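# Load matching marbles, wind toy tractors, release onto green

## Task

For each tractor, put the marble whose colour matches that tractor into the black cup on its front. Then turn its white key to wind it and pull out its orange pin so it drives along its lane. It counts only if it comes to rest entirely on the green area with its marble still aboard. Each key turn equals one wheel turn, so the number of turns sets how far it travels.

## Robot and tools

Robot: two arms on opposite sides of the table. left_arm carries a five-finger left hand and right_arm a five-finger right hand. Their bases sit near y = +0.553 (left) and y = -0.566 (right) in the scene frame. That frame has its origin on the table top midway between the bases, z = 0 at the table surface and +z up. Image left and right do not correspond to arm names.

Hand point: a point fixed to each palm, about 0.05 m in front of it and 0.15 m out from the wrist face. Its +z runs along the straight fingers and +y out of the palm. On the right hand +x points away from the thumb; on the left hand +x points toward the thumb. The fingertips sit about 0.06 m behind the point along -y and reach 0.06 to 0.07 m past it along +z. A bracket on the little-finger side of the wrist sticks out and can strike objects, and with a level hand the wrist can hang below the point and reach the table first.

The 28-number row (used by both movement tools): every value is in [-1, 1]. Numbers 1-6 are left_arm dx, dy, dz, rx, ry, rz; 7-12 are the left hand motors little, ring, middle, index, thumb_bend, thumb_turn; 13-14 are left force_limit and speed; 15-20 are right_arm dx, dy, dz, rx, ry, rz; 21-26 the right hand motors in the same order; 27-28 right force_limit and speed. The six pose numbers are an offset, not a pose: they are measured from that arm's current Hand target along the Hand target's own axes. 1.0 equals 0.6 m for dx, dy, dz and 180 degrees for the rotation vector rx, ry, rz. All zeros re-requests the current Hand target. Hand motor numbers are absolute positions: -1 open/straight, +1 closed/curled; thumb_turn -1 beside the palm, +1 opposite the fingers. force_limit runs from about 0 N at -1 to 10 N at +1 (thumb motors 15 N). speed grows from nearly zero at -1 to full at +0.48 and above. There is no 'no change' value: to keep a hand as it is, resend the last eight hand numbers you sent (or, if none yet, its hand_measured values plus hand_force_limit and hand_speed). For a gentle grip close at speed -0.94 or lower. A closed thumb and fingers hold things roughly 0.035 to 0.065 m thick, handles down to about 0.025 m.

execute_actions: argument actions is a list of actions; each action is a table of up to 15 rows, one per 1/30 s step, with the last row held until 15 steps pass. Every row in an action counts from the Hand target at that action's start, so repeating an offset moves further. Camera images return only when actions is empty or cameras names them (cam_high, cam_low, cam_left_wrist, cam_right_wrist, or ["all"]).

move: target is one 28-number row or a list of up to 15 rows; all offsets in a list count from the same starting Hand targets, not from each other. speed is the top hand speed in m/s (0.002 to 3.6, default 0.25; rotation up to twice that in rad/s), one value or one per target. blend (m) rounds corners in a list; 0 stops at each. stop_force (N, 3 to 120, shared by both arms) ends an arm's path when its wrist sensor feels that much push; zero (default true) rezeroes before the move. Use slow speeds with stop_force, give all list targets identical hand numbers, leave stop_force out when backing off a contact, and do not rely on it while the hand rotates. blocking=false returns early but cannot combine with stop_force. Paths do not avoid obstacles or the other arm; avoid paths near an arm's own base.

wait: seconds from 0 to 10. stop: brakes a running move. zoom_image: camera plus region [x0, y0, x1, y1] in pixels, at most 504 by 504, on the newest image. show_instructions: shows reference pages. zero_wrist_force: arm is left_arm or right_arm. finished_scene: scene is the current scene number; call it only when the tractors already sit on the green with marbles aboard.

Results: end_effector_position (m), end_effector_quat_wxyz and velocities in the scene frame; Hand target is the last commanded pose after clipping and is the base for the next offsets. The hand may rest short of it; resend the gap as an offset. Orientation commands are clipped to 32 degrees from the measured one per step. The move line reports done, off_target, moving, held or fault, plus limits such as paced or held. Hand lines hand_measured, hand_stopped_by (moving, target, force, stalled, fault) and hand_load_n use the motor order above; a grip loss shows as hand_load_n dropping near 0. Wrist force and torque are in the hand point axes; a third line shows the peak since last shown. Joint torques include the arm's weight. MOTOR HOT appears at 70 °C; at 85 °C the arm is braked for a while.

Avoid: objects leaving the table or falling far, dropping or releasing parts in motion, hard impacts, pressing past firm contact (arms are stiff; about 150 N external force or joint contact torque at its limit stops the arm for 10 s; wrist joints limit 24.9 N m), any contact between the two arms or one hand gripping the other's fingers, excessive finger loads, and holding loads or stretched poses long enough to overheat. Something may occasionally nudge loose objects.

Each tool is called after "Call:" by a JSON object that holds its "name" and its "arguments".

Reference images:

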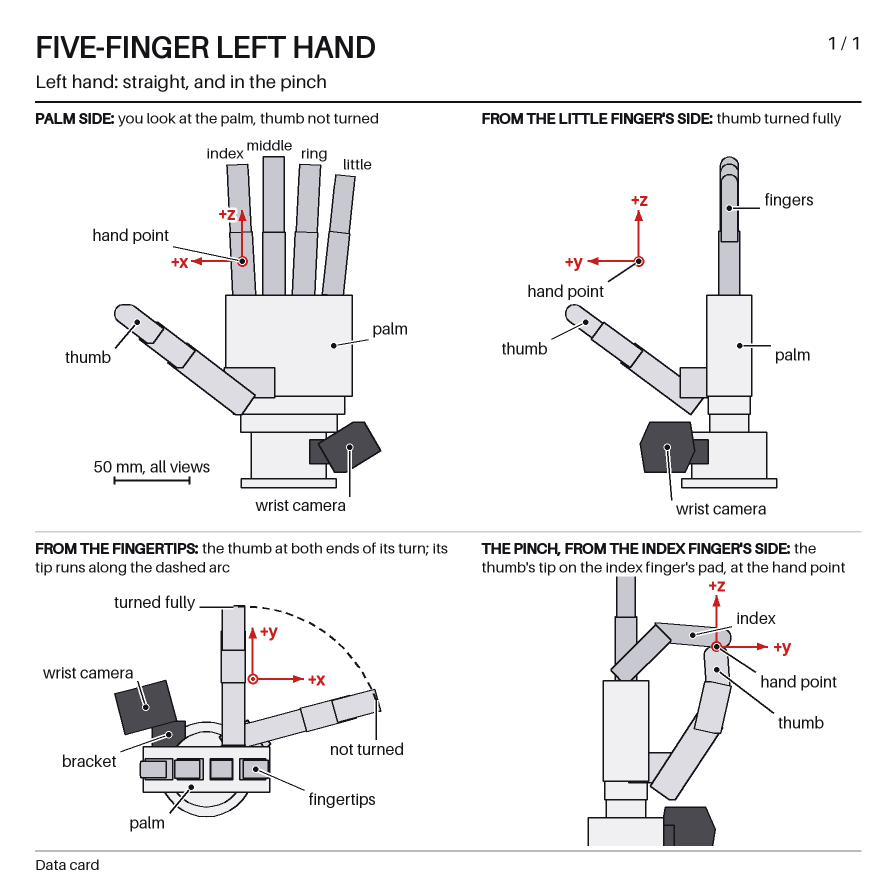

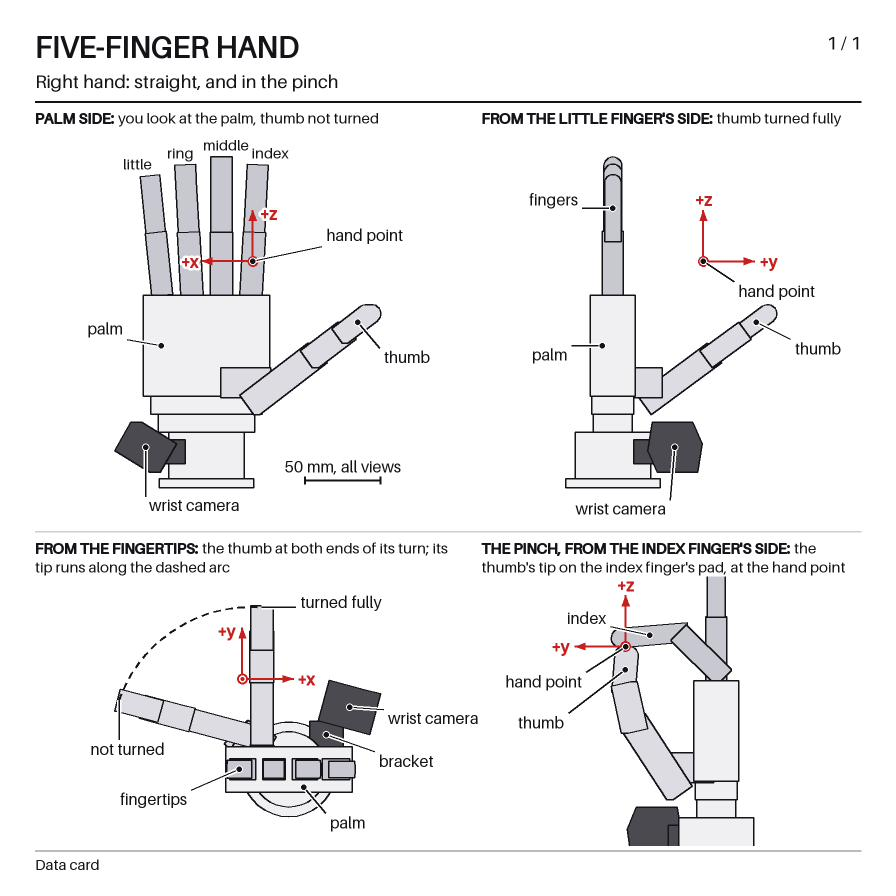

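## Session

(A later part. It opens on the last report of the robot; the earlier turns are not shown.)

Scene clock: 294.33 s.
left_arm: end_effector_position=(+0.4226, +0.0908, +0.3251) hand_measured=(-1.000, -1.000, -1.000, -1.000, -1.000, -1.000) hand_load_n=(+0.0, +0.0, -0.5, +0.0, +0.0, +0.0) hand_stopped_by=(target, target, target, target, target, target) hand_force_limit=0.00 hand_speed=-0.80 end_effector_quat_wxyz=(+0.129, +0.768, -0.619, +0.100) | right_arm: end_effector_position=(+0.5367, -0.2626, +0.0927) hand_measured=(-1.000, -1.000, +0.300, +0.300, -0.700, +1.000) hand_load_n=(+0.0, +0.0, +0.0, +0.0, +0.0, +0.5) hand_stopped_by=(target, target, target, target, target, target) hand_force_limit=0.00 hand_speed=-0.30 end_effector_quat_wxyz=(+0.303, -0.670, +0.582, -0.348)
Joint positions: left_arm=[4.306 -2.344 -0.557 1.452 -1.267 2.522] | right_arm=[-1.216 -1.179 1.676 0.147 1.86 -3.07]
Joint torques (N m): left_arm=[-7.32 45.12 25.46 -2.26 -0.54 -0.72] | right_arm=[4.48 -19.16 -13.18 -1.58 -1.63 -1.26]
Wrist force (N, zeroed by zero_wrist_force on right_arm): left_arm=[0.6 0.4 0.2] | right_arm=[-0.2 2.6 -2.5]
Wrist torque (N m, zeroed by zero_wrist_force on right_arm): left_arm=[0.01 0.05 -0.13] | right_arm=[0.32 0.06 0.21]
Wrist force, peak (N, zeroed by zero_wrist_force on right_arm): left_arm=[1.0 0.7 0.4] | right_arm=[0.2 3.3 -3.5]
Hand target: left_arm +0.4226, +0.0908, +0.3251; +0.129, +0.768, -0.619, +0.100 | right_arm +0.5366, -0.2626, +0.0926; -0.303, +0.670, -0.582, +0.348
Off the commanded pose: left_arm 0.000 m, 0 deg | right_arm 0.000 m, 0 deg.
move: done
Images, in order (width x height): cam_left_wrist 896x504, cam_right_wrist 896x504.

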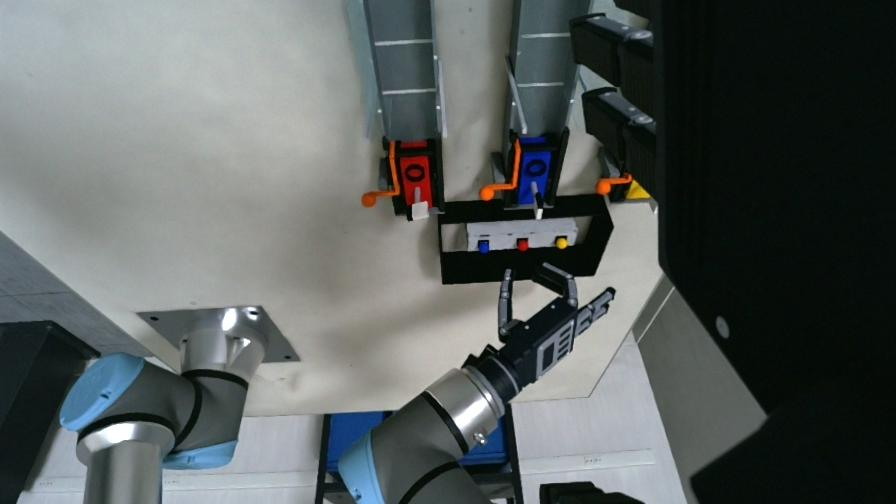

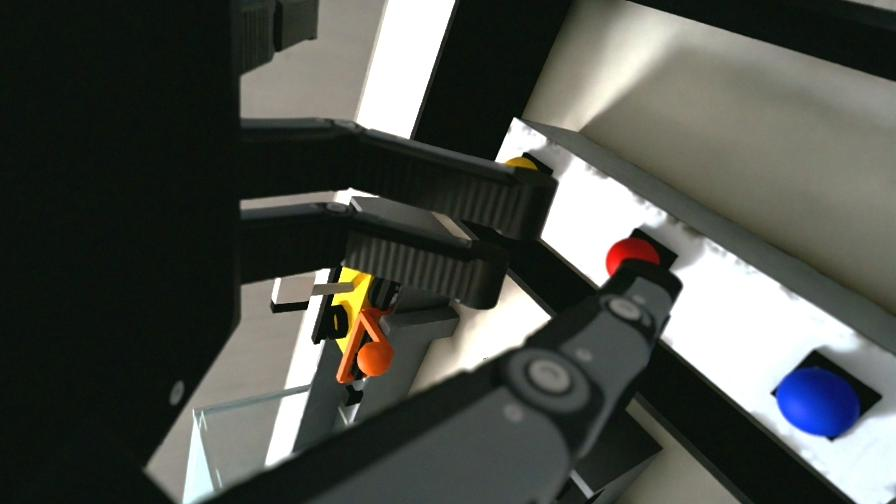

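Call:
{"name": "move", "arguments": {"target": [0,0,0,0,0,0,-1,-1,-1,-1,-1,-1,0,-0.8,-0.0045,0.0313,0.015,0,0,0,-1,-1,0.3,0.3,-0.7,1,0,-0.3], "speed": 0.05, "cameras": ["cam_right_wrist"]}}

Call:
{"name": "zoom_image", "arguments": {"camera": "cam_right_wrist", "region": [440, 160, 680, 400]}}

Scene clock: 297.83 s.
left_arm: end_effector_position=(+0.4226, +0.0908, +0.3251) hand_measured=(-1.000, -1.000, -1.000, -1.000, -1.000, -1.000) hand_load_n=(+0.0, +0.0, +0.0, +0.0, +0.0, +0.0) hand_stopped_by=(target, target, target, target, target, target) hand_force_limit=0.00 hand_speed=-0.80 end_effector_quat_wxyz=(+0.129, +0.768, -0.619, +0.100) | right_arm: end_effector_position=(+0.5331, -0.2625, +0.0720) hand_measured=(-1.000, -1.000, +0.300, +0.300, -0.700, +1.000) hand_load_n=(+0.0, +0.0, +0.0, +0.0, +0.5, +0.0) hand_stopped_by=(target, target, target, target, target, target) hand_force_limit=0.00 hand_speed=-0.30 end_effector_quat_wxyz=(+0.303, -0.670, +0.582, -0.348)
Joint positions: left_arm=[4.306 -2.344 -0.557 1.452 -1.267 2.522] | right_arm=[-1.213 -1.161 1.709 0.095 1.863 -3.068]
Joint torques (N m): left_arm=[-6.68 45.2 25.37 -2.15 -0.55 -0.75] | right_arm=[9.52 -20.5 -11.87 -1.22 1.78 1.47]
Wrist force (N, zeroed by zero_wrist_force on right_arm): left_arm=[0.9 0.3 0.6] | right_arm=[-0.1 2.7 -2.3]
Wrist torque (N m, zeroed by zero_wrist_force on right_arm): left_arm=[-0.02 0.02 -0.11] | right_arm=[0.32 0.03 0.11]
Wrist force, peak (N, zeroed by zero_wrist_force on right_arm): left_arm=[1.0 0.6 0.4] | right_arm=[-0.4 2.8 -2.6]
Hand target: left_arm +0.4226, +0.0908, +0.3251; +0.129, +0.768, -0.619, +0.100 | right_arm +0.5331, -0.2625, +0.0719; -0.303, +0.670, -0.582, +0.348
Off the commanded pose: left_arm 0.000 m, 0 deg | right_arm 0.000 m, 0 deg.
move: done
Images, in order (width x height): cam_right_wrist 896x504.

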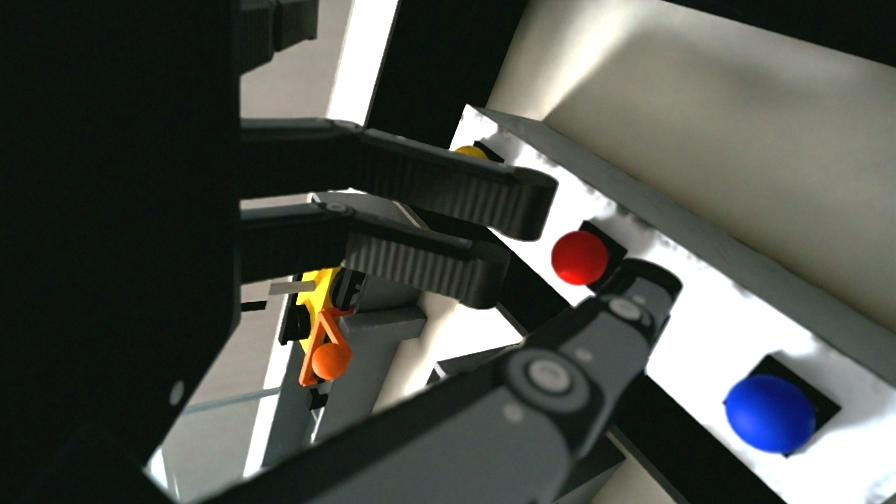

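Scaled by 2.100.

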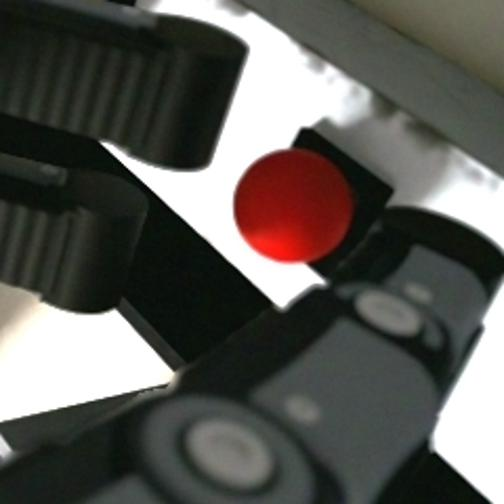

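Call:
{"name": "move", "arguments": {"target": [0,0,0,0,0,0,-1,-1,-1,-1,-1,-1,0,-0.8,-0.0025,0.0122,0.011,0,0,0,-1,-1,0.3,0.3,-0.7,1,0,-0.3], "speed": 0.03, "stop_force": 4, "cameras": ["cam_right_wrist"]}}

Call:
{"name": "zoom_image", "arguments": {"camera": "cam_right_wrist", "region": [440, 160, 680, 400]}}

Scene clock: 300.20 s.
left_arm: end_effector_position=(+0.4226, +0.0908, +0.3251) hand_measured=(-1.000, -1.000, -1.000, -1.000, -1.000, -1.000) hand_load_n=(+0.0, +0.0, +0.0, +0.0, -0.5, +0.0) hand_stopped_by=(target, target, target, target, target, target) hand_force_limit=0.00 hand_speed=-0.80 end_effector_quat_wxyz=(+0.129, +0.768, -0.619, +0.100) | right_arm: end_effector_position=(+0.5342, -0.2621, +0.0620) hand_measured=(-1.000, -1.000, +0.300, +0.300, -0.700, +1.000) hand_load_n=(+0.0, +0.0, +0.0, +0.0, +0.0, +0.0) hand_stopped_by=(target, target, target, target, target, target) hand_force_limit=0.00 hand_speed=-0.30 end_effector_quat_wxyz=(+0.303, -0.670, +0.582, -0.348)
Joint positions: left_arm=[4.306 -2.344 -0.557 1.452 -1.267 2.522] | right_arm=[-1.213 -1.146 1.716 0.073 1.863 -3.068]
Joint torques (N m): left_arm=[-7.38 45.54 25.38 -2.22 -0.43 -0.76] | right_arm=[9.55 -19.86 -9.69 -1.5 1.84 1.38]
Wrist force (N, zeroed by zero_wrist_force on right_arm): left_arm=[0.8 0.5 0.5] | right_arm=[-0.1 2.4 -2.5]
Wrist torque (N m, zeroed by zero_wrist_force on right_arm): left_arm=[0.01 0.04 -0.12] | right_arm=[0.29 0.05 0.09]
Wrist force, peak (N, zeroed by zero_wrist_force on right_arm): left_arm=[1.0 0.5 0.4] | right_arm=[-0.3 2.7 -2.5]
Hand target: left_arm +0.4226, +0.0908, +0.3251; +0.129, +0.768, -0.619, +0.100 | right_arm +0.5342, -0.2621, +0.0620; -0.303, +0.670, -0.582, +0.348
Off the commanded pose: left_arm 0.000 m, 0 deg | right_arm 0.000 m, 0 deg.
move: done
Images, in order (width x height): cam_right_wrist 896x504.

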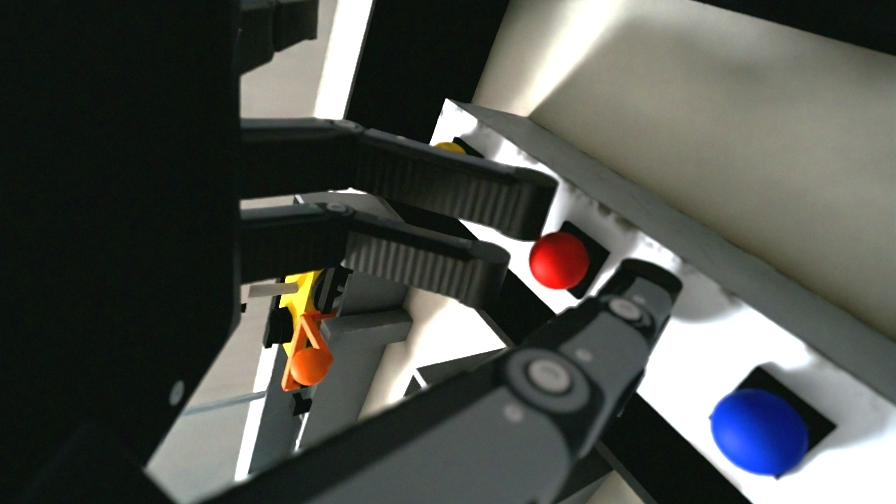

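Scaled by 2.100.

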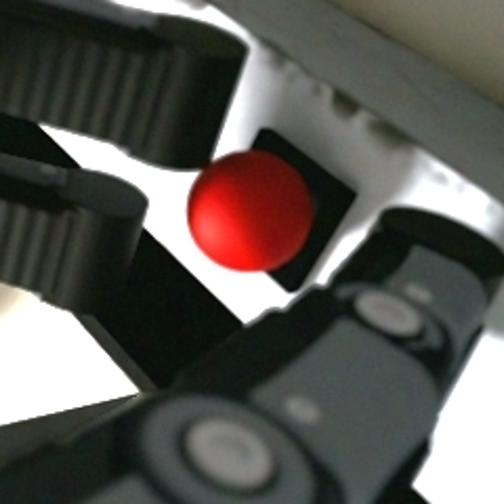

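Call:
{"name": "move", "arguments": {"target": [0,0,0,0,0,0,-1,-1,-1,-1,-1,-1,0,-0.8,0,0.0092,0.0045,0,0,0,-1,-1,0.3,0.3,-0.7,1,0,-0.3], "speed": 0.012, "stop_force": 3, "cameras": ["cam_right_wrist"]}}

Call:
{"name": "zoom_image", "arguments": {"camera": "cam_right_wrist", "region": [440, 160, 680, 400]}}

Scene clock: 302.73 s.
left_arm: end_effector_position=(+0.4226, +0.0908, +0.3251) hand_measured=(-1.000, -1.000, -1.000, -1.000, -1.000, -1.000) hand_load_n=(+0.0, +0.0, +0.0, +0.0, +0.0, +0.0) hand_stopped_by=(target, target, target, target, target, target) hand_force_limit=0.00 hand_speed=-0.80 end_effector_quat_wxyz=(+0.129, +0.768, -0.619, +0.100) | right_arm: end_effector_position=(+0.5337, -0.2625, +0.0585) hand_measured=(-1.000, -1.000, +0.300, +0.300, -0.700, +1.000) hand_load_n=(-0.5, +0.0, +0.0, +0.0, -0.5, +0.0) hand_stopped_by=(target, target, target, target, target, target) hand_force_limit=0.00 hand_speed=-0.30 end_effector_quat_wxyz=(+0.303, -0.670, +0.582, -0.348)
Joint positions: left_arm=[4.306 -2.344 -0.557 1.452 -1.267 2.522] | right_arm=[-1.214 -1.143 1.722 0.064 1.862 -3.068]
Joint torques (N m): left_arm=[-6.8 45 25.01 -2.29 -0.48 -0.86] | right_arm=[8.22 -45.11 -24.25 1.99 1.38 1.26]
Wrist force (N, zeroed by zero_wrist_force on right_arm): left_arm=[0.6 0.5 0.5] | right_arm=[2.0 -0.3 -2.3]
Wrist torque (N m, zeroed by zero_wrist_force on right_arm): left_arm=[0.01 0.06 -0.13] | right_arm=[0.27 0.04 0.05]
Wrist force, peak (N, zeroed by zero_wrist_force on right_arm): left_arm=[1.1 0.6 0.4] | right_arm=[2.9 -4.2 -4.4]
Hand target: left_arm +0.4226, +0.0908, +0.3251; +0.129, +0.768, -0.619, +0.100 | right_arm +0.5337, -0.2625, +0.0585; -0.303, +0.670, -0.582, +0.348 (not the last commanded pose)
Off the commanded pose: left_arm 0.000 m, 0 deg | right_arm 0.003 m, 0 deg.
move: contact (right_arm)
Images, in order (width x height): cam_right_wrist 896x504.

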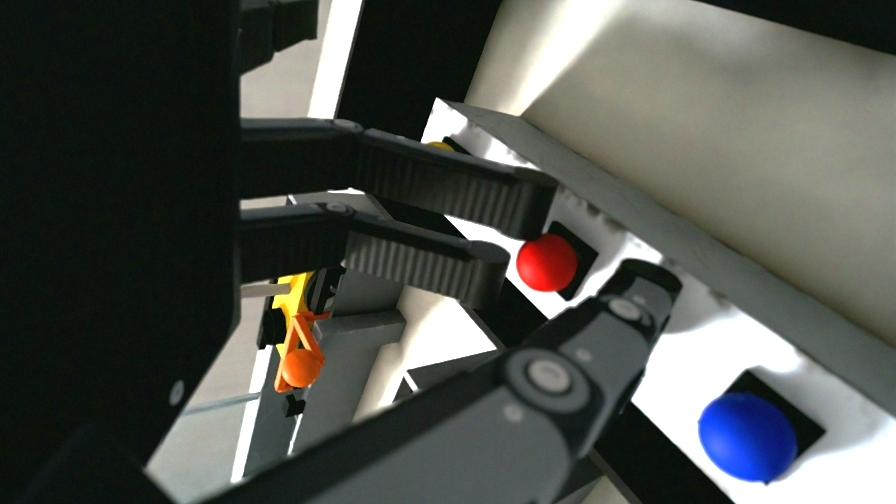

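Scaled by 2.100.

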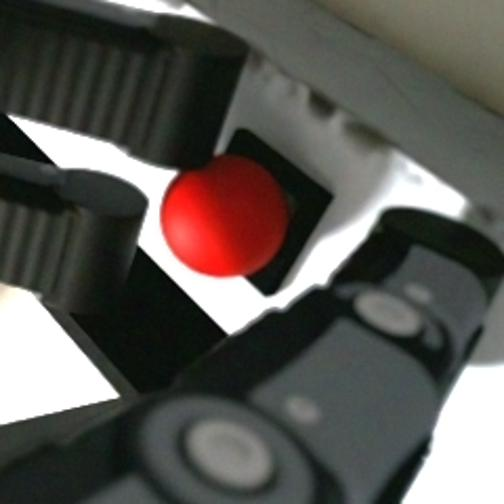

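Call:
{"name": "move", "arguments": {"target": [[0,0,0,0,0,0,-1,-1,-1,-1,-1,-1,0,-0.8,0.0004,-0.0027,-0.0019,0,0,0,-1,-1,0.22,0.3,-0.7,1,0,-0.3],[0,0,0,0,0,0,-1,-1,-1,-1,-1,-1,0,-0.8,-0.0005,0.0034,0.0024,0,0,0,-1,-1,0.22,0.3,-0.7,1,0,-0.3]], "speed": 0.012, "stop_force": 3, "cameras": ["cam_right_wrist"]}}

Call:
{"name": "zoom_image", "arguments": {"camera": "cam_right_wrist", "region": [440, 160, 680, 400]}}

Scene clock: 305.80 s.
left_arm: end_effector_position=(+0.4226, +0.0908, +0.3251) hand_measured=(-1.000, -1.000, -1.000, -1.000, -1.000, -1.000) hand_load_n=(+0.0, +0.0, +0.0, +0.0, +0.0, +0.0) hand_stopped_by=(target, target, target, target, target, target) hand_force_limit=0.00 hand_speed=-0.80 end_effector_quat_wxyz=(+0.129, +0.768, -0.619, +0.100) | right_arm: end_effector_position=(+0.5337, -0.2624, +0.0580) hand_measured=(-1.000, -1.000, +0.220, +0.300, -0.700, +1.000) hand_load_n=(+0.0, +0.0, +0.0, +0.0, -0.5, -0.5) hand_stopped_by=(target, target, target, target, target, target) hand_force_limit=0.00 hand_speed=-0.30 end_effector_quat_wxyz=(+0.303, -0.669, +0.582, -0.348)
Joint positions: left_arm=[4.306 -2.344 -0.557 1.452 -1.267 2.522] | right_arm=[-1.214 -1.142 1.723 0.063 1.862 -3.068]
Joint torques (N m): left_arm=[-6.45 45.29 24.99 -2.17 -0.37 -0.91] | right_arm=[6.25 -43.47 -24.37 2.1 1.25 1.2]
Wrist force (N, zeroed by zero_wrist_force on right_arm): left_arm=[0.9 0.6 0.5] | right_arm=[-0.1 -2.0 -6.6]
Wrist torque (N m, zeroed by zero_wrist_force on right_arm): left_arm=[0.04 0.02 -0.11] | right_arm=[0.05 0.10 0.06]
Wrist force, peak (N, zeroed by zero_wrist_force on right_arm): left_arm=[1.0 0.9 0.4] | right_arm=[0.2 -7.3 -11.7]
Hand target: left_arm +0.4226, +0.0908, +0.3251; +0.129, +0.768, -0.619, +0.100 | right_arm +0.5337, -0.2624, +0.0580; -0.303, +0.669, -0.582, +0.348 (not the last commanded pose)
Off the commanded pose: left_arm 0.000 m, 0 deg | right_arm 0.002 m, 0 deg.
move: contact (right_arm); path passed 1 of 2 targets
Images, in order (width x height): cam_right_wrist 896x504.

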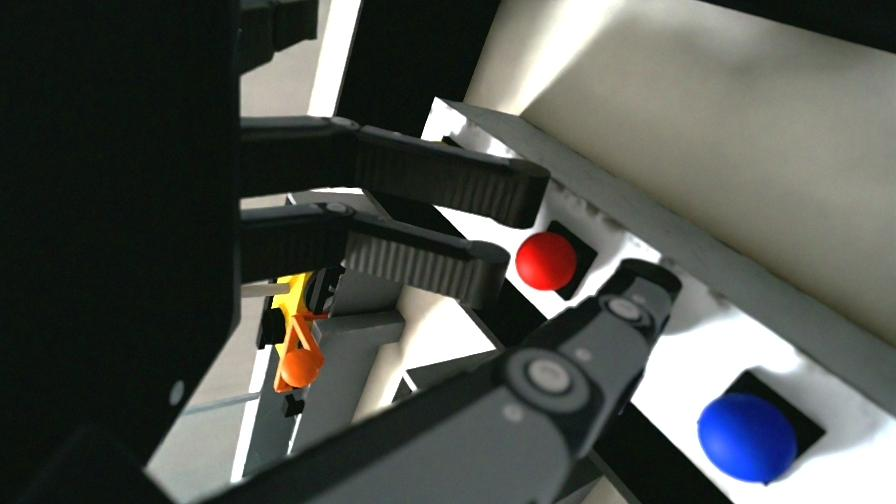

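Scaled by 2.100.

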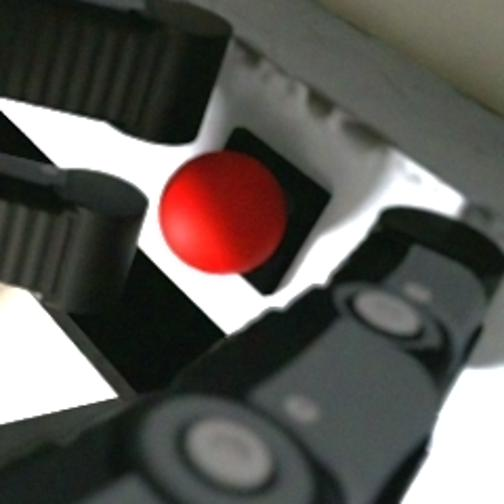

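Call:
{"name": "move", "arguments": {"target": [[0,0,0,0,0,0,-1,-1,-1,-1,-1,-1,0,-0.8,0.0008,-0.0054,-0.0038,0,0,0,-1,-1,0.22,0.3,-0.7,1,0,-0.3],[0,0,0,0,0,0,-1,-1,-1,-1,-1,-1,0,-0.8,0.0002,-0.0016,-0.0093,0,0,0,-1,-1,0.16,0.3,-0.8,1,0,-0.3]], "speed": 0.03, "cameras": ["cam_right_wrist"]}}

Call:
{"name": "zoom_image", "arguments": {"camera": "cam_right_wrist", "region": [440, 160, 680, 400]}}

Scene clock: 309.37 s.
left_arm: end_effector_position=(+0.4226, +0.0908, +0.3251) hand_measured=(-1.000, -1.000, -1.000, -1.000, -1.000, -1.000) hand_load_n=(+0.0, +0.0, +0.0, +0.0, +0.0, +0.0) hand_stopped_by=(target, target, target, target, target, target) hand_force_limit=0.00 hand_speed=-0.80 end_effector_quat_wxyz=(+0.129, +0.768, -0.619, +0.100) | right_arm: end_effector_position=(+0.5297, -0.2624, +0.0620) hand_measured=(-1.000, -1.000, +0.160, +0.300, -0.800, +1.000) hand_load_n=(+0.0, +0.0, +0.0, +0.0, +0.0, +0.0) hand_stopped_by=(target, target, target, target, target, target) hand_force_limit=0.00 hand_speed=-0.30 end_effector_quat_wxyz=(+0.303, -0.669, +0.582, -0.348)
Joint positions: left_arm=[4.306 -2.344 -0.557 1.452 -1.267 2.522] | right_arm=[-1.211 -1.154 1.728 0.069 1.865 -3.066]
Joint torques (N m): left_arm=[-7.02 45.32 24.96 -2.17 -0.33 -0.98] | right_arm=[9.44 -46.75 -10.34 -1.3 2.03 1.45]
Wrist force (N, zeroed by zero_wrist_force on right_arm): left_arm=[0.7 0.5 0.4] | right_arm=[-0.1 2.7 -2.4]
Wrist torque (N m, zeroed by zero_wrist_force on right_arm): left_arm=[0.02 0.04 -0.12] | right_arm=[0.32 0.04 0.11]
Wrist force, peak (N, zeroed by zero_wrist_force on right_arm): left_arm=[0.8 0.6 0.8] | right_arm=[0.0 -2.4 -6.6]
Hand target: left_arm +0.4226, +0.0908, +0.3251; +0.129, +0.768, -0.619, +0.100 | right_arm +0.5297, -0.2624, +0.0620; -0.303, +0.669, -0.582, +0.348
Off the commanded pose: left_arm 0.000 m, 0 deg | right_arm 0.000 m, 0 deg.
move: done
Images, in order (width x height): cam_right_wrist 896x504.

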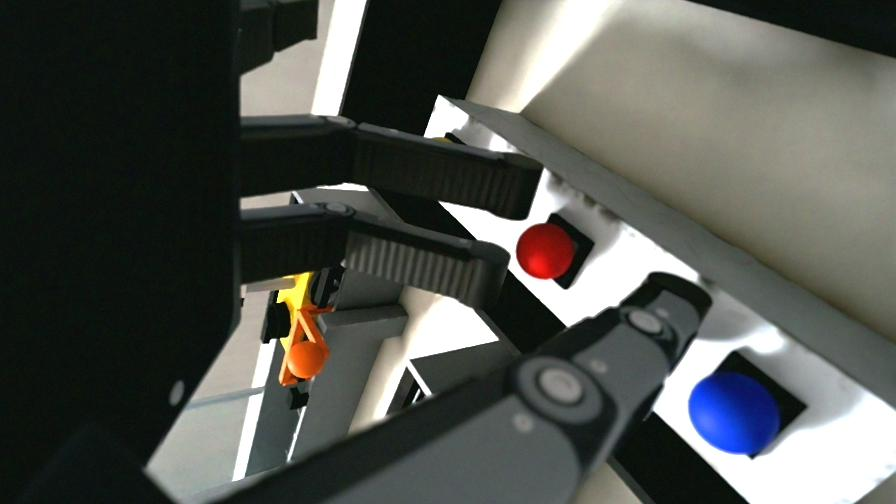

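Scaled by 2.100.

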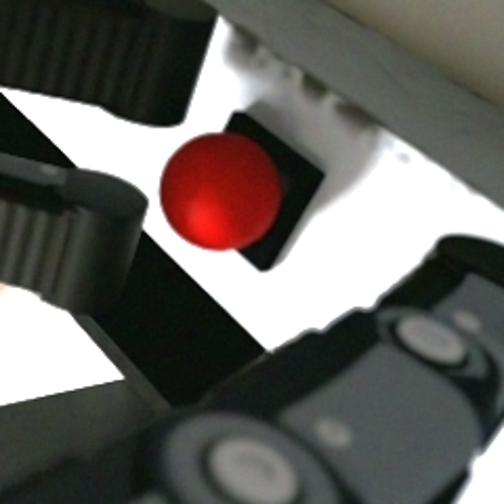

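Call:
{"name": "move", "arguments": {"target": [0,0,0,0,0,0,-1,-1,-1,-1,-1,-1,0,-0.8,-0.0007,0.0047,0.0033,0,0,0,-1,-1,0.16,0.3,-0.8,1,0,-0.3], "speed": 0.008, "stop_force": 3, "cameras": ["cam_right_wrist"]}}

Call:
{"name": "zoom_image", "arguments": {"camera": "cam_right_wrist", "region": [440, 160, 680, 400]}}

Scene clock: 311.40 s.
left_arm: end_effector_position=(+0.4226, +0.0908, +0.3251) hand_measured=(-1.000, -1.000, -1.000, -1.000, -1.000, -1.000) hand_load_n=(+0.0, +0.0, +0.0, +0.0, +0.0, +0.0) hand_stopped_by=(target, target, target, target, target, target) hand_force_limit=0.00 hand_speed=-0.80 end_effector_quat_wxyz=(+0.129, +0.768, -0.619, +0.100) | right_arm: end_effector_position=(+0.5297, -0.2624, +0.0595) hand_measured=(-1.000, -1.000, +0.160, +0.300, -0.800, +1.000) hand_load_n=(-0.5, -0.5, +0.0, -1.0, +0.0, -0.5) hand_stopped_by=(target, target, target, target, target, target) hand_force_limit=0.00 hand_speed=-0.30 end_effector_quat_wxyz=(+0.303, -0.669, +0.582, -0.348)
Joint positions: left_arm=[4.306 -2.344 -0.557 1.452 -1.267 2.522] | right_arm=[-1.21 -1.15 1.731 0.063 1.865 -3.066]
Joint torques (N m): left_arm=[-6.31 45.29 24.56 -2.09 -0.35 -1.01] | right_arm=[7.34 -43.96 -23.54 2.02 1.77 0.4]
Wrist force (N, zeroed by zero_wrist_force on right_arm): left_arm=[0.8 0.7 0.5] | right_arm=[-0.8 -0.9 -3.9]
Wrist torque (N m, zeroed by zero_wrist_force on right_arm): left_arm=[0.03 0.03 -0.12] | right_arm=[0.19 0.11 0.04]
Wrist force, peak (N, zeroed by zero_wrist_force on right_arm): left_arm=[1.0 0.5 0.5] | right_arm=[-0.7 -3.4 -5.4]
Hand target: left_arm +0.4226, +0.0908, +0.3251; +0.129, +0.768, -0.619, +0.100 | right_arm +0.5297, -0.2624, +0.0595; -0.303, +0.669, -0.582, +0.348 (not the last commanded pose)
Off the commanded pose: left_arm 0.000 m, 0 deg | right_arm 0.001 m, 0 deg.
move: contact (right_arm)
Images, in order (width x height): cam_right_wrist 896x504.

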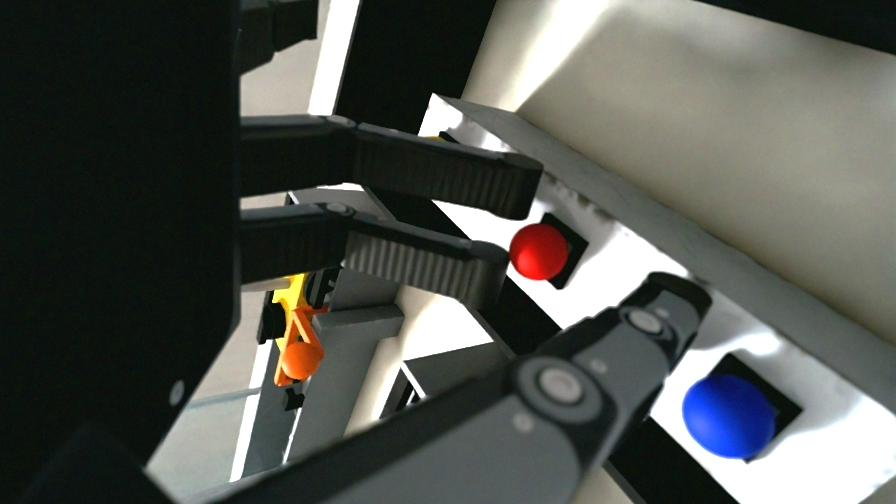

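Scaled by 2.100.

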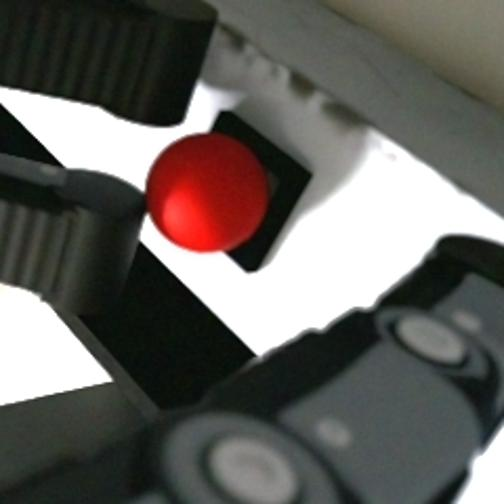

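Call:
{"name": "move", "arguments": {"target": [0,0,0,0,0,0,-1,-1,-1,-1,-1,-1,0,-0.8,0.0001,-0.0008,-0.0006,0,0,0,-1,-1,0.45,0.5,-0.2,1,-0.7,-0.93], "speed": 0.01, "cameras": ["cam_right_wrist"]}}

Call:
{"name": "zoom_image", "arguments": {"camera": "cam_right_wrist", "region": [440, 160, 680, 400]}}

Scene clock: 315.57 s.
left_arm: end_effector_position=(+0.4226, +0.0908, +0.3251) hand_measured=(-1.000, -1.000, -1.000, -1.000, -1.000, -1.000) hand_load_n=(+0.0, +0.0, +0.0, +0.0, +0.0, +0.0) hand_stopped_by=(target, target, target, target, target, target) hand_force_limit=0.00 hand_speed=-0.80 end_effector_quat_wxyz=(+0.129, +0.768, -0.619, +0.100) | right_arm: end_effector_position=(+0.5297, -0.2624, +0.0601) hand_measured=(-1.000, -1.000, +0.450, +0.500, -0.446, +1.000) hand_load_n=(+0.0, +0.0, +0.0, +0.0, +2.0, +0.0) hand_stopped_by=(target, target, target, target, force, target) hand_force_limit=-0.70 hand_speed=-0.93 end_effector_quat_wxyz=(+0.303, -0.669, +0.582, -0.348)
Joint positions: left_arm=[4.306 -2.344 -0.557 1.452 -1.267 2.522] | right_arm=[-1.21 -1.151 1.731 0.064 1.865 -3.066]
Joint torques (N m): left_arm=[-6.43 45.44 24.24 -2.11 -0.38 -0.97] | right_arm=[8.52 -46.4 -24.73 2.08 1.82 1.49]
Wrist force (N, zeroed by zero_wrist_force on right_arm): left_arm=[0.8 0.4 0.3] | right_arm=[-0.3 2.7 -2.3]
Wrist torque (N m, zeroed by zero_wrist_force on right_arm): left_arm=[0.01 0.03 -0.11] | right_arm=[0.33 0.06 0.10]
Wrist force, peak (N, zeroed by zero_wrist_force on right_arm): left_arm=[1.1 0.5 0.4] | right_arm=[-0.4 -0.7 -4.0]
Hand target: left_arm +0.4226, +0.0908, +0.3251; +0.129, +0.768, -0.619, +0.100 | right_arm +0.5297, -0.2624, +0.0601; -0.303, +0.669, -0.582, +0.348
Off the commanded pose: left_arm 0.000 m, 0 deg | right_arm 0.000 m, 0 deg.
move: done
Images, in order (width x height): cam_right_wrist 896x504.

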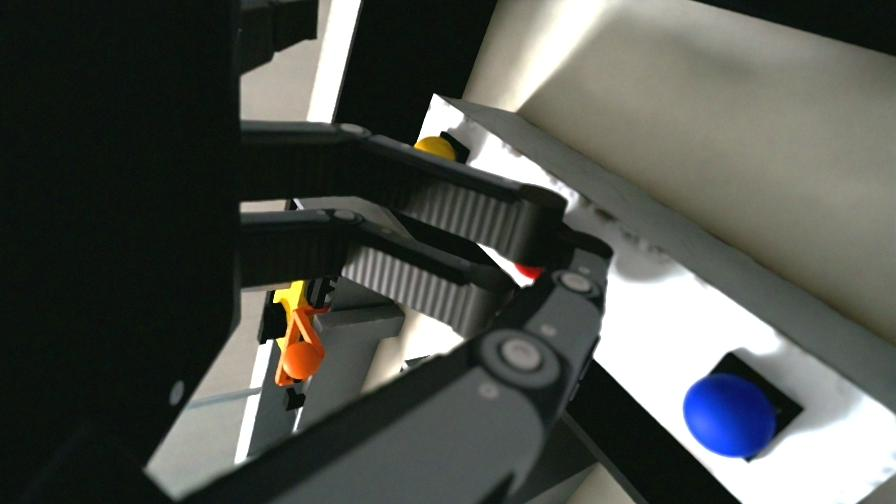

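Scaled by 2.100.

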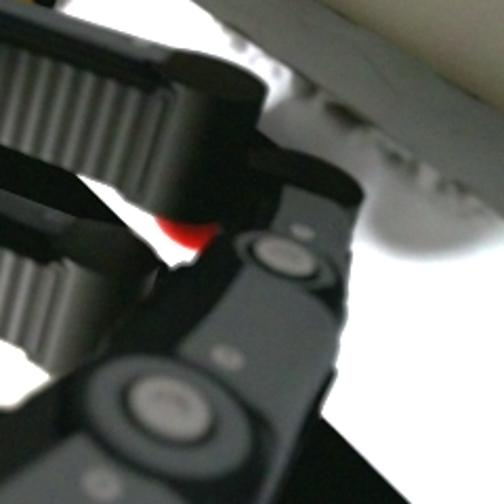

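Call:
{"name": "move", "arguments": {"target": [[0,0,0,0,0,0,-1,-1,-1,-1,-1,-1,0,-0.8,0,0,0,0,0,0,-1,-1,0.45,0.5,-0.75,1,-0.7,-0.7],[0,0,0,0,0,0,-1,-1,-1,-1,-1,-1,0,-0.8,0.0023,-0.0162,-0.0115,0,0,0,-1,-1,0.45,0.5,-0.75,1,-0.7,-0.7],[0,0,0,0,0,0,-1,-1,-1,-1,-1,-1,0,-0.8,0.0024,-0.0163,-0.0115,0,0,0,-1,-1,0.24,0.33,-0.75,1,-0.7,-0.7]], "speed": 0.03, "cameras": ["cam_right_wrist"]}}

Call:
{"name": "zoom_image", "arguments": {"camera": "cam_right_wrist", "region": [440, 160, 680, 400]}}

Scene clock: 318.57 s.
left_arm: end_effector_position=(+0.4226, +0.0908, +0.3251) hand_measured=(-1.000, -1.000, -1.000, -1.000, -1.000, -1.000) hand_load_n=(+0.0, +0.0, +0.0, +0.0, +0.0, +0.0) hand_stopped_by=(target, target, target, target, target, target) hand_force_limit=0.00 hand_speed=-0.80 end_effector_quat_wxyz=(+0.129, +0.768, -0.619, +0.100) | right_arm: end_effector_position=(+0.5297, -0.2625, +0.0721) hand_measured=(-1.000, -1.000, +0.240, +0.330, -0.750, +1.000) hand_load_n=(+0.0, +0.0, +0.0, +0.0, +0.0, +0.0) hand_stopped_by=(target, target, target, target, target, target) hand_force_limit=-0.70 hand_speed=-0.70 end_effector_quat_wxyz=(+0.303, -0.669, +0.582, -0.348)
Joint positions: left_arm=[4.306 -2.344 -0.557 1.452 -1.267 2.522] | right_arm=[-1.211 -1.166 1.717 0.093 1.865 -3.066]
Joint torques (N m): left_arm=[-6.43 46.03 24.01 -2.12 -0.37 -1.01] | right_arm=[-8.22 -45.45 -24.87 1.86 -1.65 -0.95]
Wrist force (N, zeroed by zero_wrist_force on right_arm): left_arm=[0.8 0.4 0.4] | right_arm=[-0.3 2.7 -2.2]
Wrist torque (N m, zeroed by zero_wrist_force on right_arm): left_arm=[0.00 0.04 -0.11] | right_arm=[0.32 0.06 0.10]
Wrist force, peak (N, zeroed by zero_wrist_force on right_arm): left_arm=[1.0 0.7 0.6] | right_arm=[-0.1 2.7 -2.6]
Hand target: left_arm +0.4226, +0.0908, +0.3251; +0.129, +0.768, -0.619, +0.100 | right_arm +0.5297, -0.2625, +0.0721; -0.303, +0.669, -0.582, +0.348
Off the commanded pose: left_arm 0.000 m, 0 deg | right_arm 0.000 m, 0 deg.
move: done
Images, in order (width x height): cam_right_wrist 896x504.

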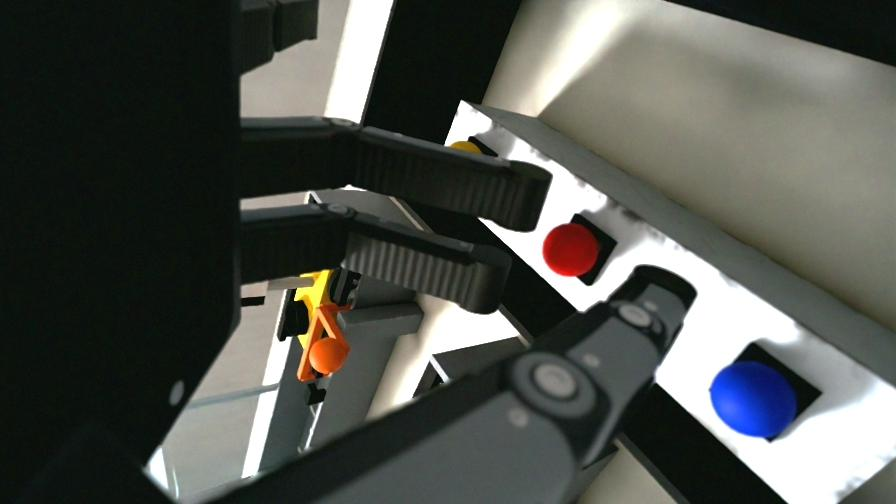

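Scaled by 2.100.

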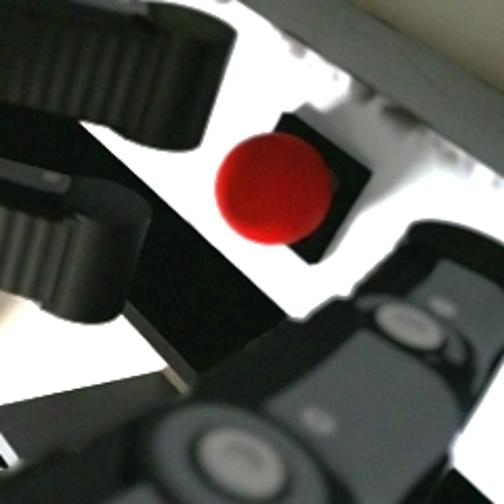

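Call:
{"name": "move", "arguments": {"target": [[0,0,0,0,0,0,-1,-1,-1,-1,-1,-1,0,-0.8,-0.0018,0.0127,0.011,0,0,0,-1,-1,0.24,0.33,-0.5,1,-0.7,-0.7],[0,0,0,0,0,0,-1,-1,-1,-1,-1,-1,0,-0.8,-0.0029,0.0208,0.0167,0,0,0,-1,-1,0.24,0.33,-0.5,1,-0.7,-0.7]], "speed": [0.02,0.007], "blend": 0.001, "stop_force": 3, "cameras": ["cam_right_wrist"]}}

Call:
{"name": "zoom_image", "arguments": {"camera": "cam_right_wrist", "region": [440, 160, 680, 400]}}

Scene clock: 322.07 s.
left_arm: end_effector_position=(+0.4226, +0.0908, +0.3251) hand_measured=(-1.000, -1.000, -1.000, -1.000, -1.000, -1.000) hand_load_n=(+0.0, +0.0, +0.0, +0.0, +0.0, +0.0) hand_stopped_by=(target, target, target, target, target, target) hand_force_limit=0.00 hand_speed=-0.80 end_effector_quat_wxyz=(+0.129, +0.768, -0.619, +0.100) | right_arm: end_effector_position=(+0.5307, -0.2625, +0.0596) hand_measured=(-1.000, -1.000, +0.240, +0.330, -0.500, +1.000) hand_load_n=(+0.0, +0.0, +1.0, +0.0, +0.0, +0.0) hand_stopped_by=(target, target, target, target, target, target) hand_force_limit=-0.70 hand_speed=-0.70 end_effector_quat_wxyz=(+0.303, -0.669, +0.582, -0.348)
Joint positions: left_arm=[4.306 -2.344 -0.557 1.452 -1.267 2.522] | right_arm=[-1.211 -1.149 1.729 0.064 1.864 -3.066]
Joint torques (N m): left_arm=[-6.84 46.05 24.24 -2.06 -0.34 -1.05] | right_arm=[-4.7 -44.1 -24.77 1.79 -1.8 -1.11]
Wrist force (N, zeroed by zero_wrist_force on right_arm): left_arm=[0.7 0.4 0.4] | right_arm=[2.1 -0.2 -1.9]
Wrist torque (N m, zeroed by zero_wrist_force on right_arm): left_arm=[0.01 0.05 -0.12] | right_arm=[0.22 0.03 0.07]
Wrist force, peak (N, zeroed by zero_wrist_force on right_arm): left_arm=[0.9 0.7 0.6] | right_arm=[2.8 -1.9 -2.8]
Hand target: left_arm +0.4226, +0.0908, +0.3251; +0.129, +0.768, -0.619, +0.100 | right_arm +0.5307, -0.2625, +0.0596; -0.303, +0.669, -0.582, +0.348 (not the last commanded pose)
Off the commanded pose: left_arm 0.000 m, 0 deg | right_arm 0.004 m, 0 deg.
move: contact (right_arm); path passed 1 of 2 targets
Images, in order (width x height): cam_right_wrist 896x504.

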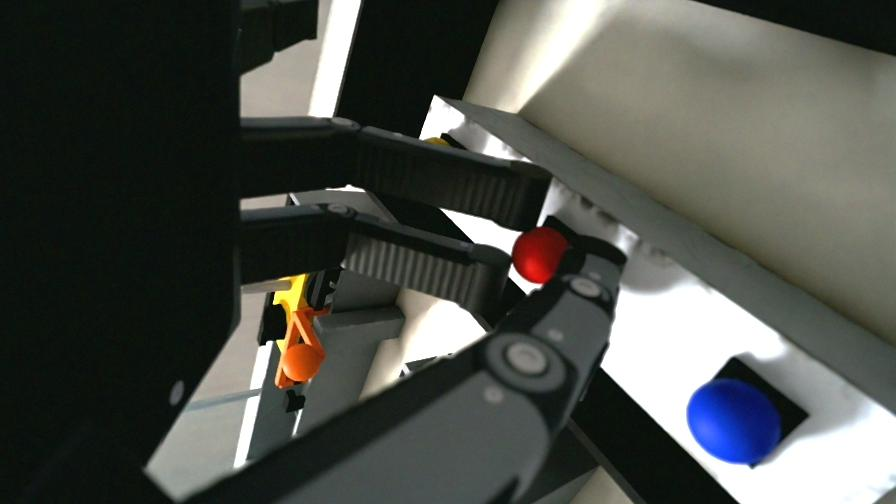

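Scaled by 2.100.

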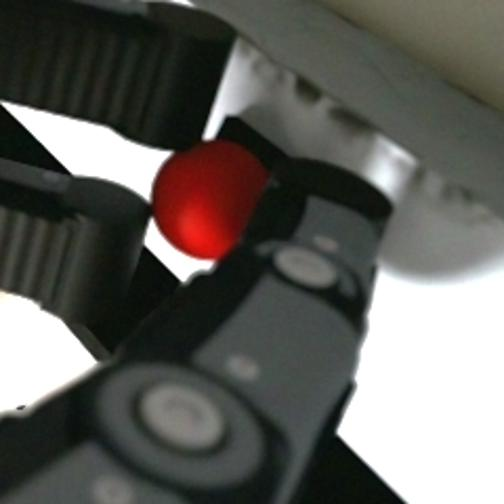

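Call:
{"name": "move", "arguments": {"target": [[0,0,0,0,0,0,-1,-1,-1,-1,-1,-1,0,-0.8,0.0003,-0.0027,-0.0019,0,0,0,-1,-1,0.12,0.27,-0.5,1,-0.7,-0.7],[0,0,0,0,0,0,-1,-1,-1,-1,-1,-1,0,-0.8,0.0003,-0.0027,-0.0019,0,0,0,-1,-1,0.12,0.27,-0.5,1,-0.7,-0.7]], "speed": 0.02}}

Call:
{"name": "move", "arguments": {"target": [0,0,0,0,0,0,-1,-1,-1,-1,-1,-1,0,-0.8,-0.0009,0.0072,0.0051,0,0,0,-1,-1,0.12,0.27,-0.5,1,-0.7,-0.7], "speed": 0.006, "stop_force": 3, "cameras": ["cam_right_wrist"]}}

Call:
{"name": "zoom_image", "arguments": {"camera": "cam_right_wrist", "region": [440, 160, 680, 400]}}

Scene clock: 323.77 s.
left_arm: end_effector_position=(+0.4226, +0.0908, +0.3251) hand_measured=(-1.000, -1.000, -1.000, -1.000, -1.000, -1.000) hand_load_n=(+0.0, +0.0, +0.0, +0.0, +0.0, +0.0) hand_stopped_by=(target, target, target, target, target, target) hand_force_limit=0.00 hand_speed=-0.80 end_effector_quat_wxyz=(+0.129, +0.768, -0.619, +0.100) | right_arm: end_effector_position=(+0.5307, -0.2624, +0.0616) hand_measured=(-1.000, -1.000, +0.120, +0.270, -0.500, +1.000) hand_load_n=(+0.0, +0.0, +0.0, +0.0, +0.0, +0.0) hand_stopped_by=(target, target, target, target, target, target) hand_force_limit=-0.70 hand_speed=-0.70 end_effector_quat_wxyz=(+0.303, -0.669, +0.582, -0.348)
Joint positions: left_arm=[4.306 -2.344 -0.557 1.452 -1.267 2.522] | right_arm=[-1.211 -1.151 1.726 0.069 1.864 -3.066]
Joint torques (N m): left_arm=[-5.98 45.94 23.64 -2.05 -0.17 -0.97] | right_arm=[8.81 -45.5 -25.88 2.04 2.11 1.18]
Wrist force (N, zeroed by zero_wrist_force on right_arm): left_arm=[0.7 0.4 0.4] | right_arm=[-0.1 2.4 -2.4]
Wrist torque (N m, zeroed by zero_wrist_force on right_arm): left_arm=[0.00 0.03 -0.11] | right_arm=[0.29 0.04 0.16]
Wrist force, peak (N, zeroed by zero_wrist_force on right_arm): left_arm=[1.0 0.7 0.4] | right_arm=[-0.3 2.7 -2.5]
Hand target: left_arm +0.4226, +0.0908, +0.3251; +0.129, +0.768, -0.619, +0.100 | right_arm +0.5307, -0.2624, +0.0616; -0.303, +0.669, -0.582, +0.348
Off the commanded pose: left_arm 0.000 m, 0 deg | right_arm 0.000 m, 0 deg.
move: done

Scene clock: 325.70 s.
left_arm: end_effector_position=(+0.4226, +0.0908, +0.3251) hand_measured=(-1.000, -1.000, -1.000, -1.000, -1.000, -1.000) hand_load_n=(+0.0, +0.0, +0.0, +0.0, +0.0, +0.0) hand_stopped_by=(target, target, target, target, target, target) hand_force_limit=0.00 hand_speed=-0.80 end_effector_quat_wxyz=(+0.129, +0.768, -0.619, +0.100) | right_arm: end_effector_position=(+0.5307, -0.2624, +0.0576) hand_measured=(-1.000, -1.000, +0.120, +0.270, -0.500, +1.000) hand_load_n=(+0.0, +0.0, -1.0, +0.0, +0.0, +0.0) hand_stopped_by=(target, target, target, target, target, target) hand_force_limit=-0.70 hand_speed=-0.70 end_effector_quat_wxyz=(+0.303, -0.669, +0.582, -0.348)
Joint positions: left_arm=[4.306 -2.344 -0.557 1.452 -1.267 2.522] | right_arm=[-1.211 -1.146 1.731 0.059 1.864 -3.066]
Joint torques (N m): left_arm=[-6.28 46.41 23.84 -2 -0.16 -1.04] | right_arm=[3.58 -44.46 -23.43 1.95 -1.02 1.21]
Wrist force (N, zeroed by zero_wrist_force on right_arm): left_arm=[0.8 0.6 0.3] | right_arm=[-0.1 -0.9 -3.7]
Wrist torque (N m, zeroed by zero_wrist_force on right_arm): left_arm=[0.04 0.02 -0.12] | right_arm=[0.28 0.08 0.09]
Wrist force, peak (N, zeroed by zero_wrist_force on right_arm): left_arm=[0.7 0.9 0.4] | right_arm=[0.1 -3.7 -4.6]
Hand target: left_arm +0.4226, +0.0908, +0.3251; +0.129, +0.768, -0.619, +0.100 | right_arm +0.5307, -0.2624, +0.0577; -0.303, +0.669, -0.582, +0.348 (not the last commanded pose)
Off the commanded pose: left_arm 0.000 m, 0 deg | right_arm 0.001 m, 0 deg.
move: contact (right_arm)
Images, in order (width x height): cam_right_wrist 896x504.

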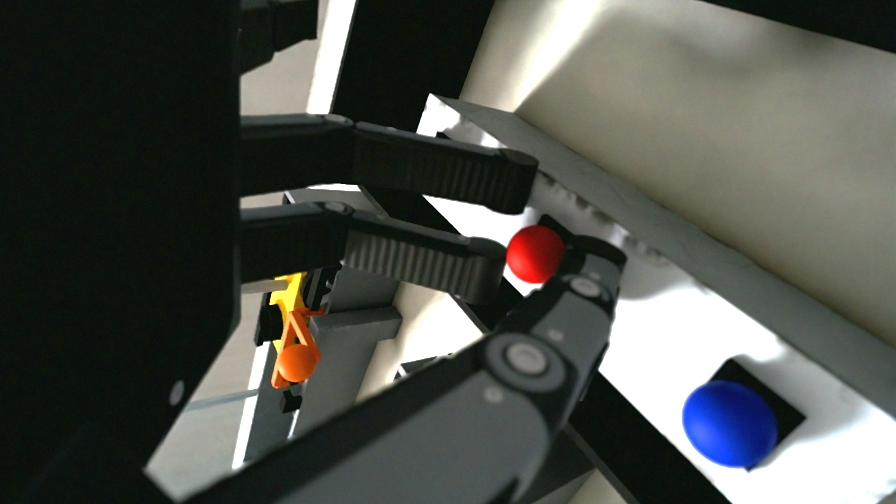

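Scaled by 2.100.

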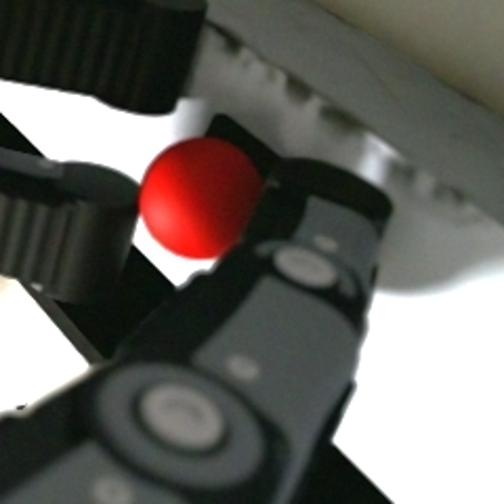

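Call:
{"name": "move", "arguments": {"target": [0,0,0,0,0,0,-1,-1,-1,-1,-1,-1,0,-0.8,0.0001,-0.0008,-0.0006,0,0,0,-1,-1,0.24,0.34,-0.2,1,-0.7,-0.93], "speed": 0.01, "cameras": ["cam_right_wrist"]}}

Call:
{"name": "zoom_image", "arguments": {"camera": "cam_right_wrist", "region": [440, 160, 680, 400]}}

Scene clock: 327.17 s.
left_arm: end_effector_position=(+0.4226, +0.0908, +0.3251) hand_measured=(-1.000, -1.000, -1.000, -1.000, -1.000, -1.000) hand_load_n=(+0.0, +0.0, +0.0, +0.0, -0.5, +0.0) hand_stopped_by=(target, target, target, target, target, target) hand_force_limit=0.00 hand_speed=-0.80 end_effector_quat_wxyz=(+0.129, +0.768, -0.619, +0.100) | right_arm: end_effector_position=(+0.5307, -0.2624, +0.0582) hand_measured=(-1.000, -1.000, +0.240, +0.322, -0.472, +1.000) hand_load_n=(+0.0, +0.0, +1.5, +1.5, +4.5, +0.5) hand_stopped_by=(target, target, force, force, force, target) hand_force_limit=-0.70 hand_speed=-0.93 end_effector_quat_wxyz=(+0.303, -0.669, +0.582, -0.348)
Joint positions: left_arm=[4.306 -2.344 -0.557 1.452 -1.267 2.522] | right_arm=[-1.211 -1.147 1.73 0.061 1.864 -3.066]
Joint torques (N m): left_arm=[-6.72 45.88 23.47 -2.03 -0.2 -1.01] | right_arm=[10.14 -44.63 -24.59 2.02 0.3 1.21]
Wrist force (N, zeroed by zero_wrist_force on right_arm): left_arm=[0.8 0.6 0.3] | right_arm=[-0.1 2.6 -2.3]
Wrist torque (N m, zeroed by zero_wrist_force on right_arm): left_arm=[0.04 0.02 -0.12] | right_arm=[0.33 0.05 0.16]
Wrist force, peak (N, zeroed by zero_wrist_force on right_arm): left_arm=[0.9 0.6 0.8] | right_arm=[0.2 -1.0 -4.0]
Hand target: left_arm +0.4226, +0.0908, +0.3251; +0.129, +0.768, -0.619, +0.100 | right_arm +0.5307, -0.2624, +0.0583; -0.303, +0.669, -0.582, +0.348
Off the commanded pose: left_arm 0.000 m, 0 deg | right_arm 0.000 m, 0 deg.
move: done
Images, in order (width x height): cam_right_wrist 896x504.

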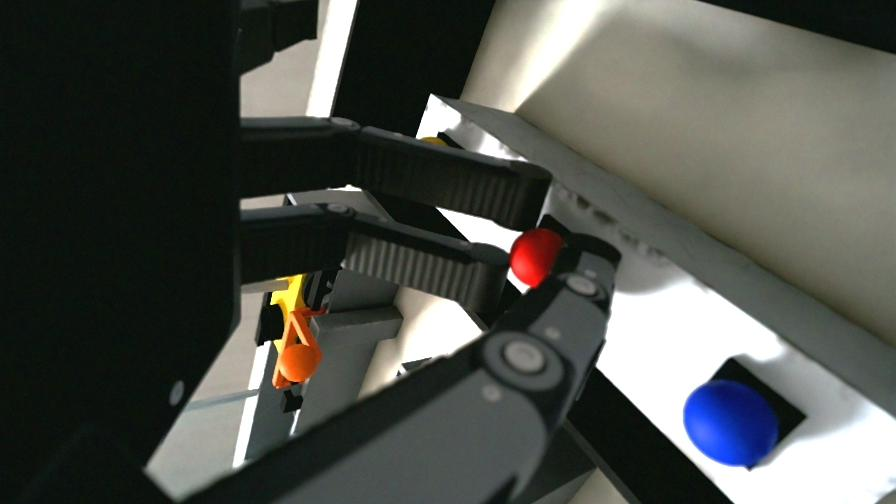

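Scaled by 2.100.

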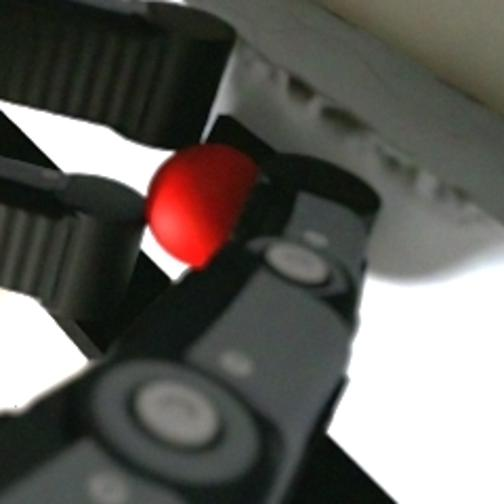

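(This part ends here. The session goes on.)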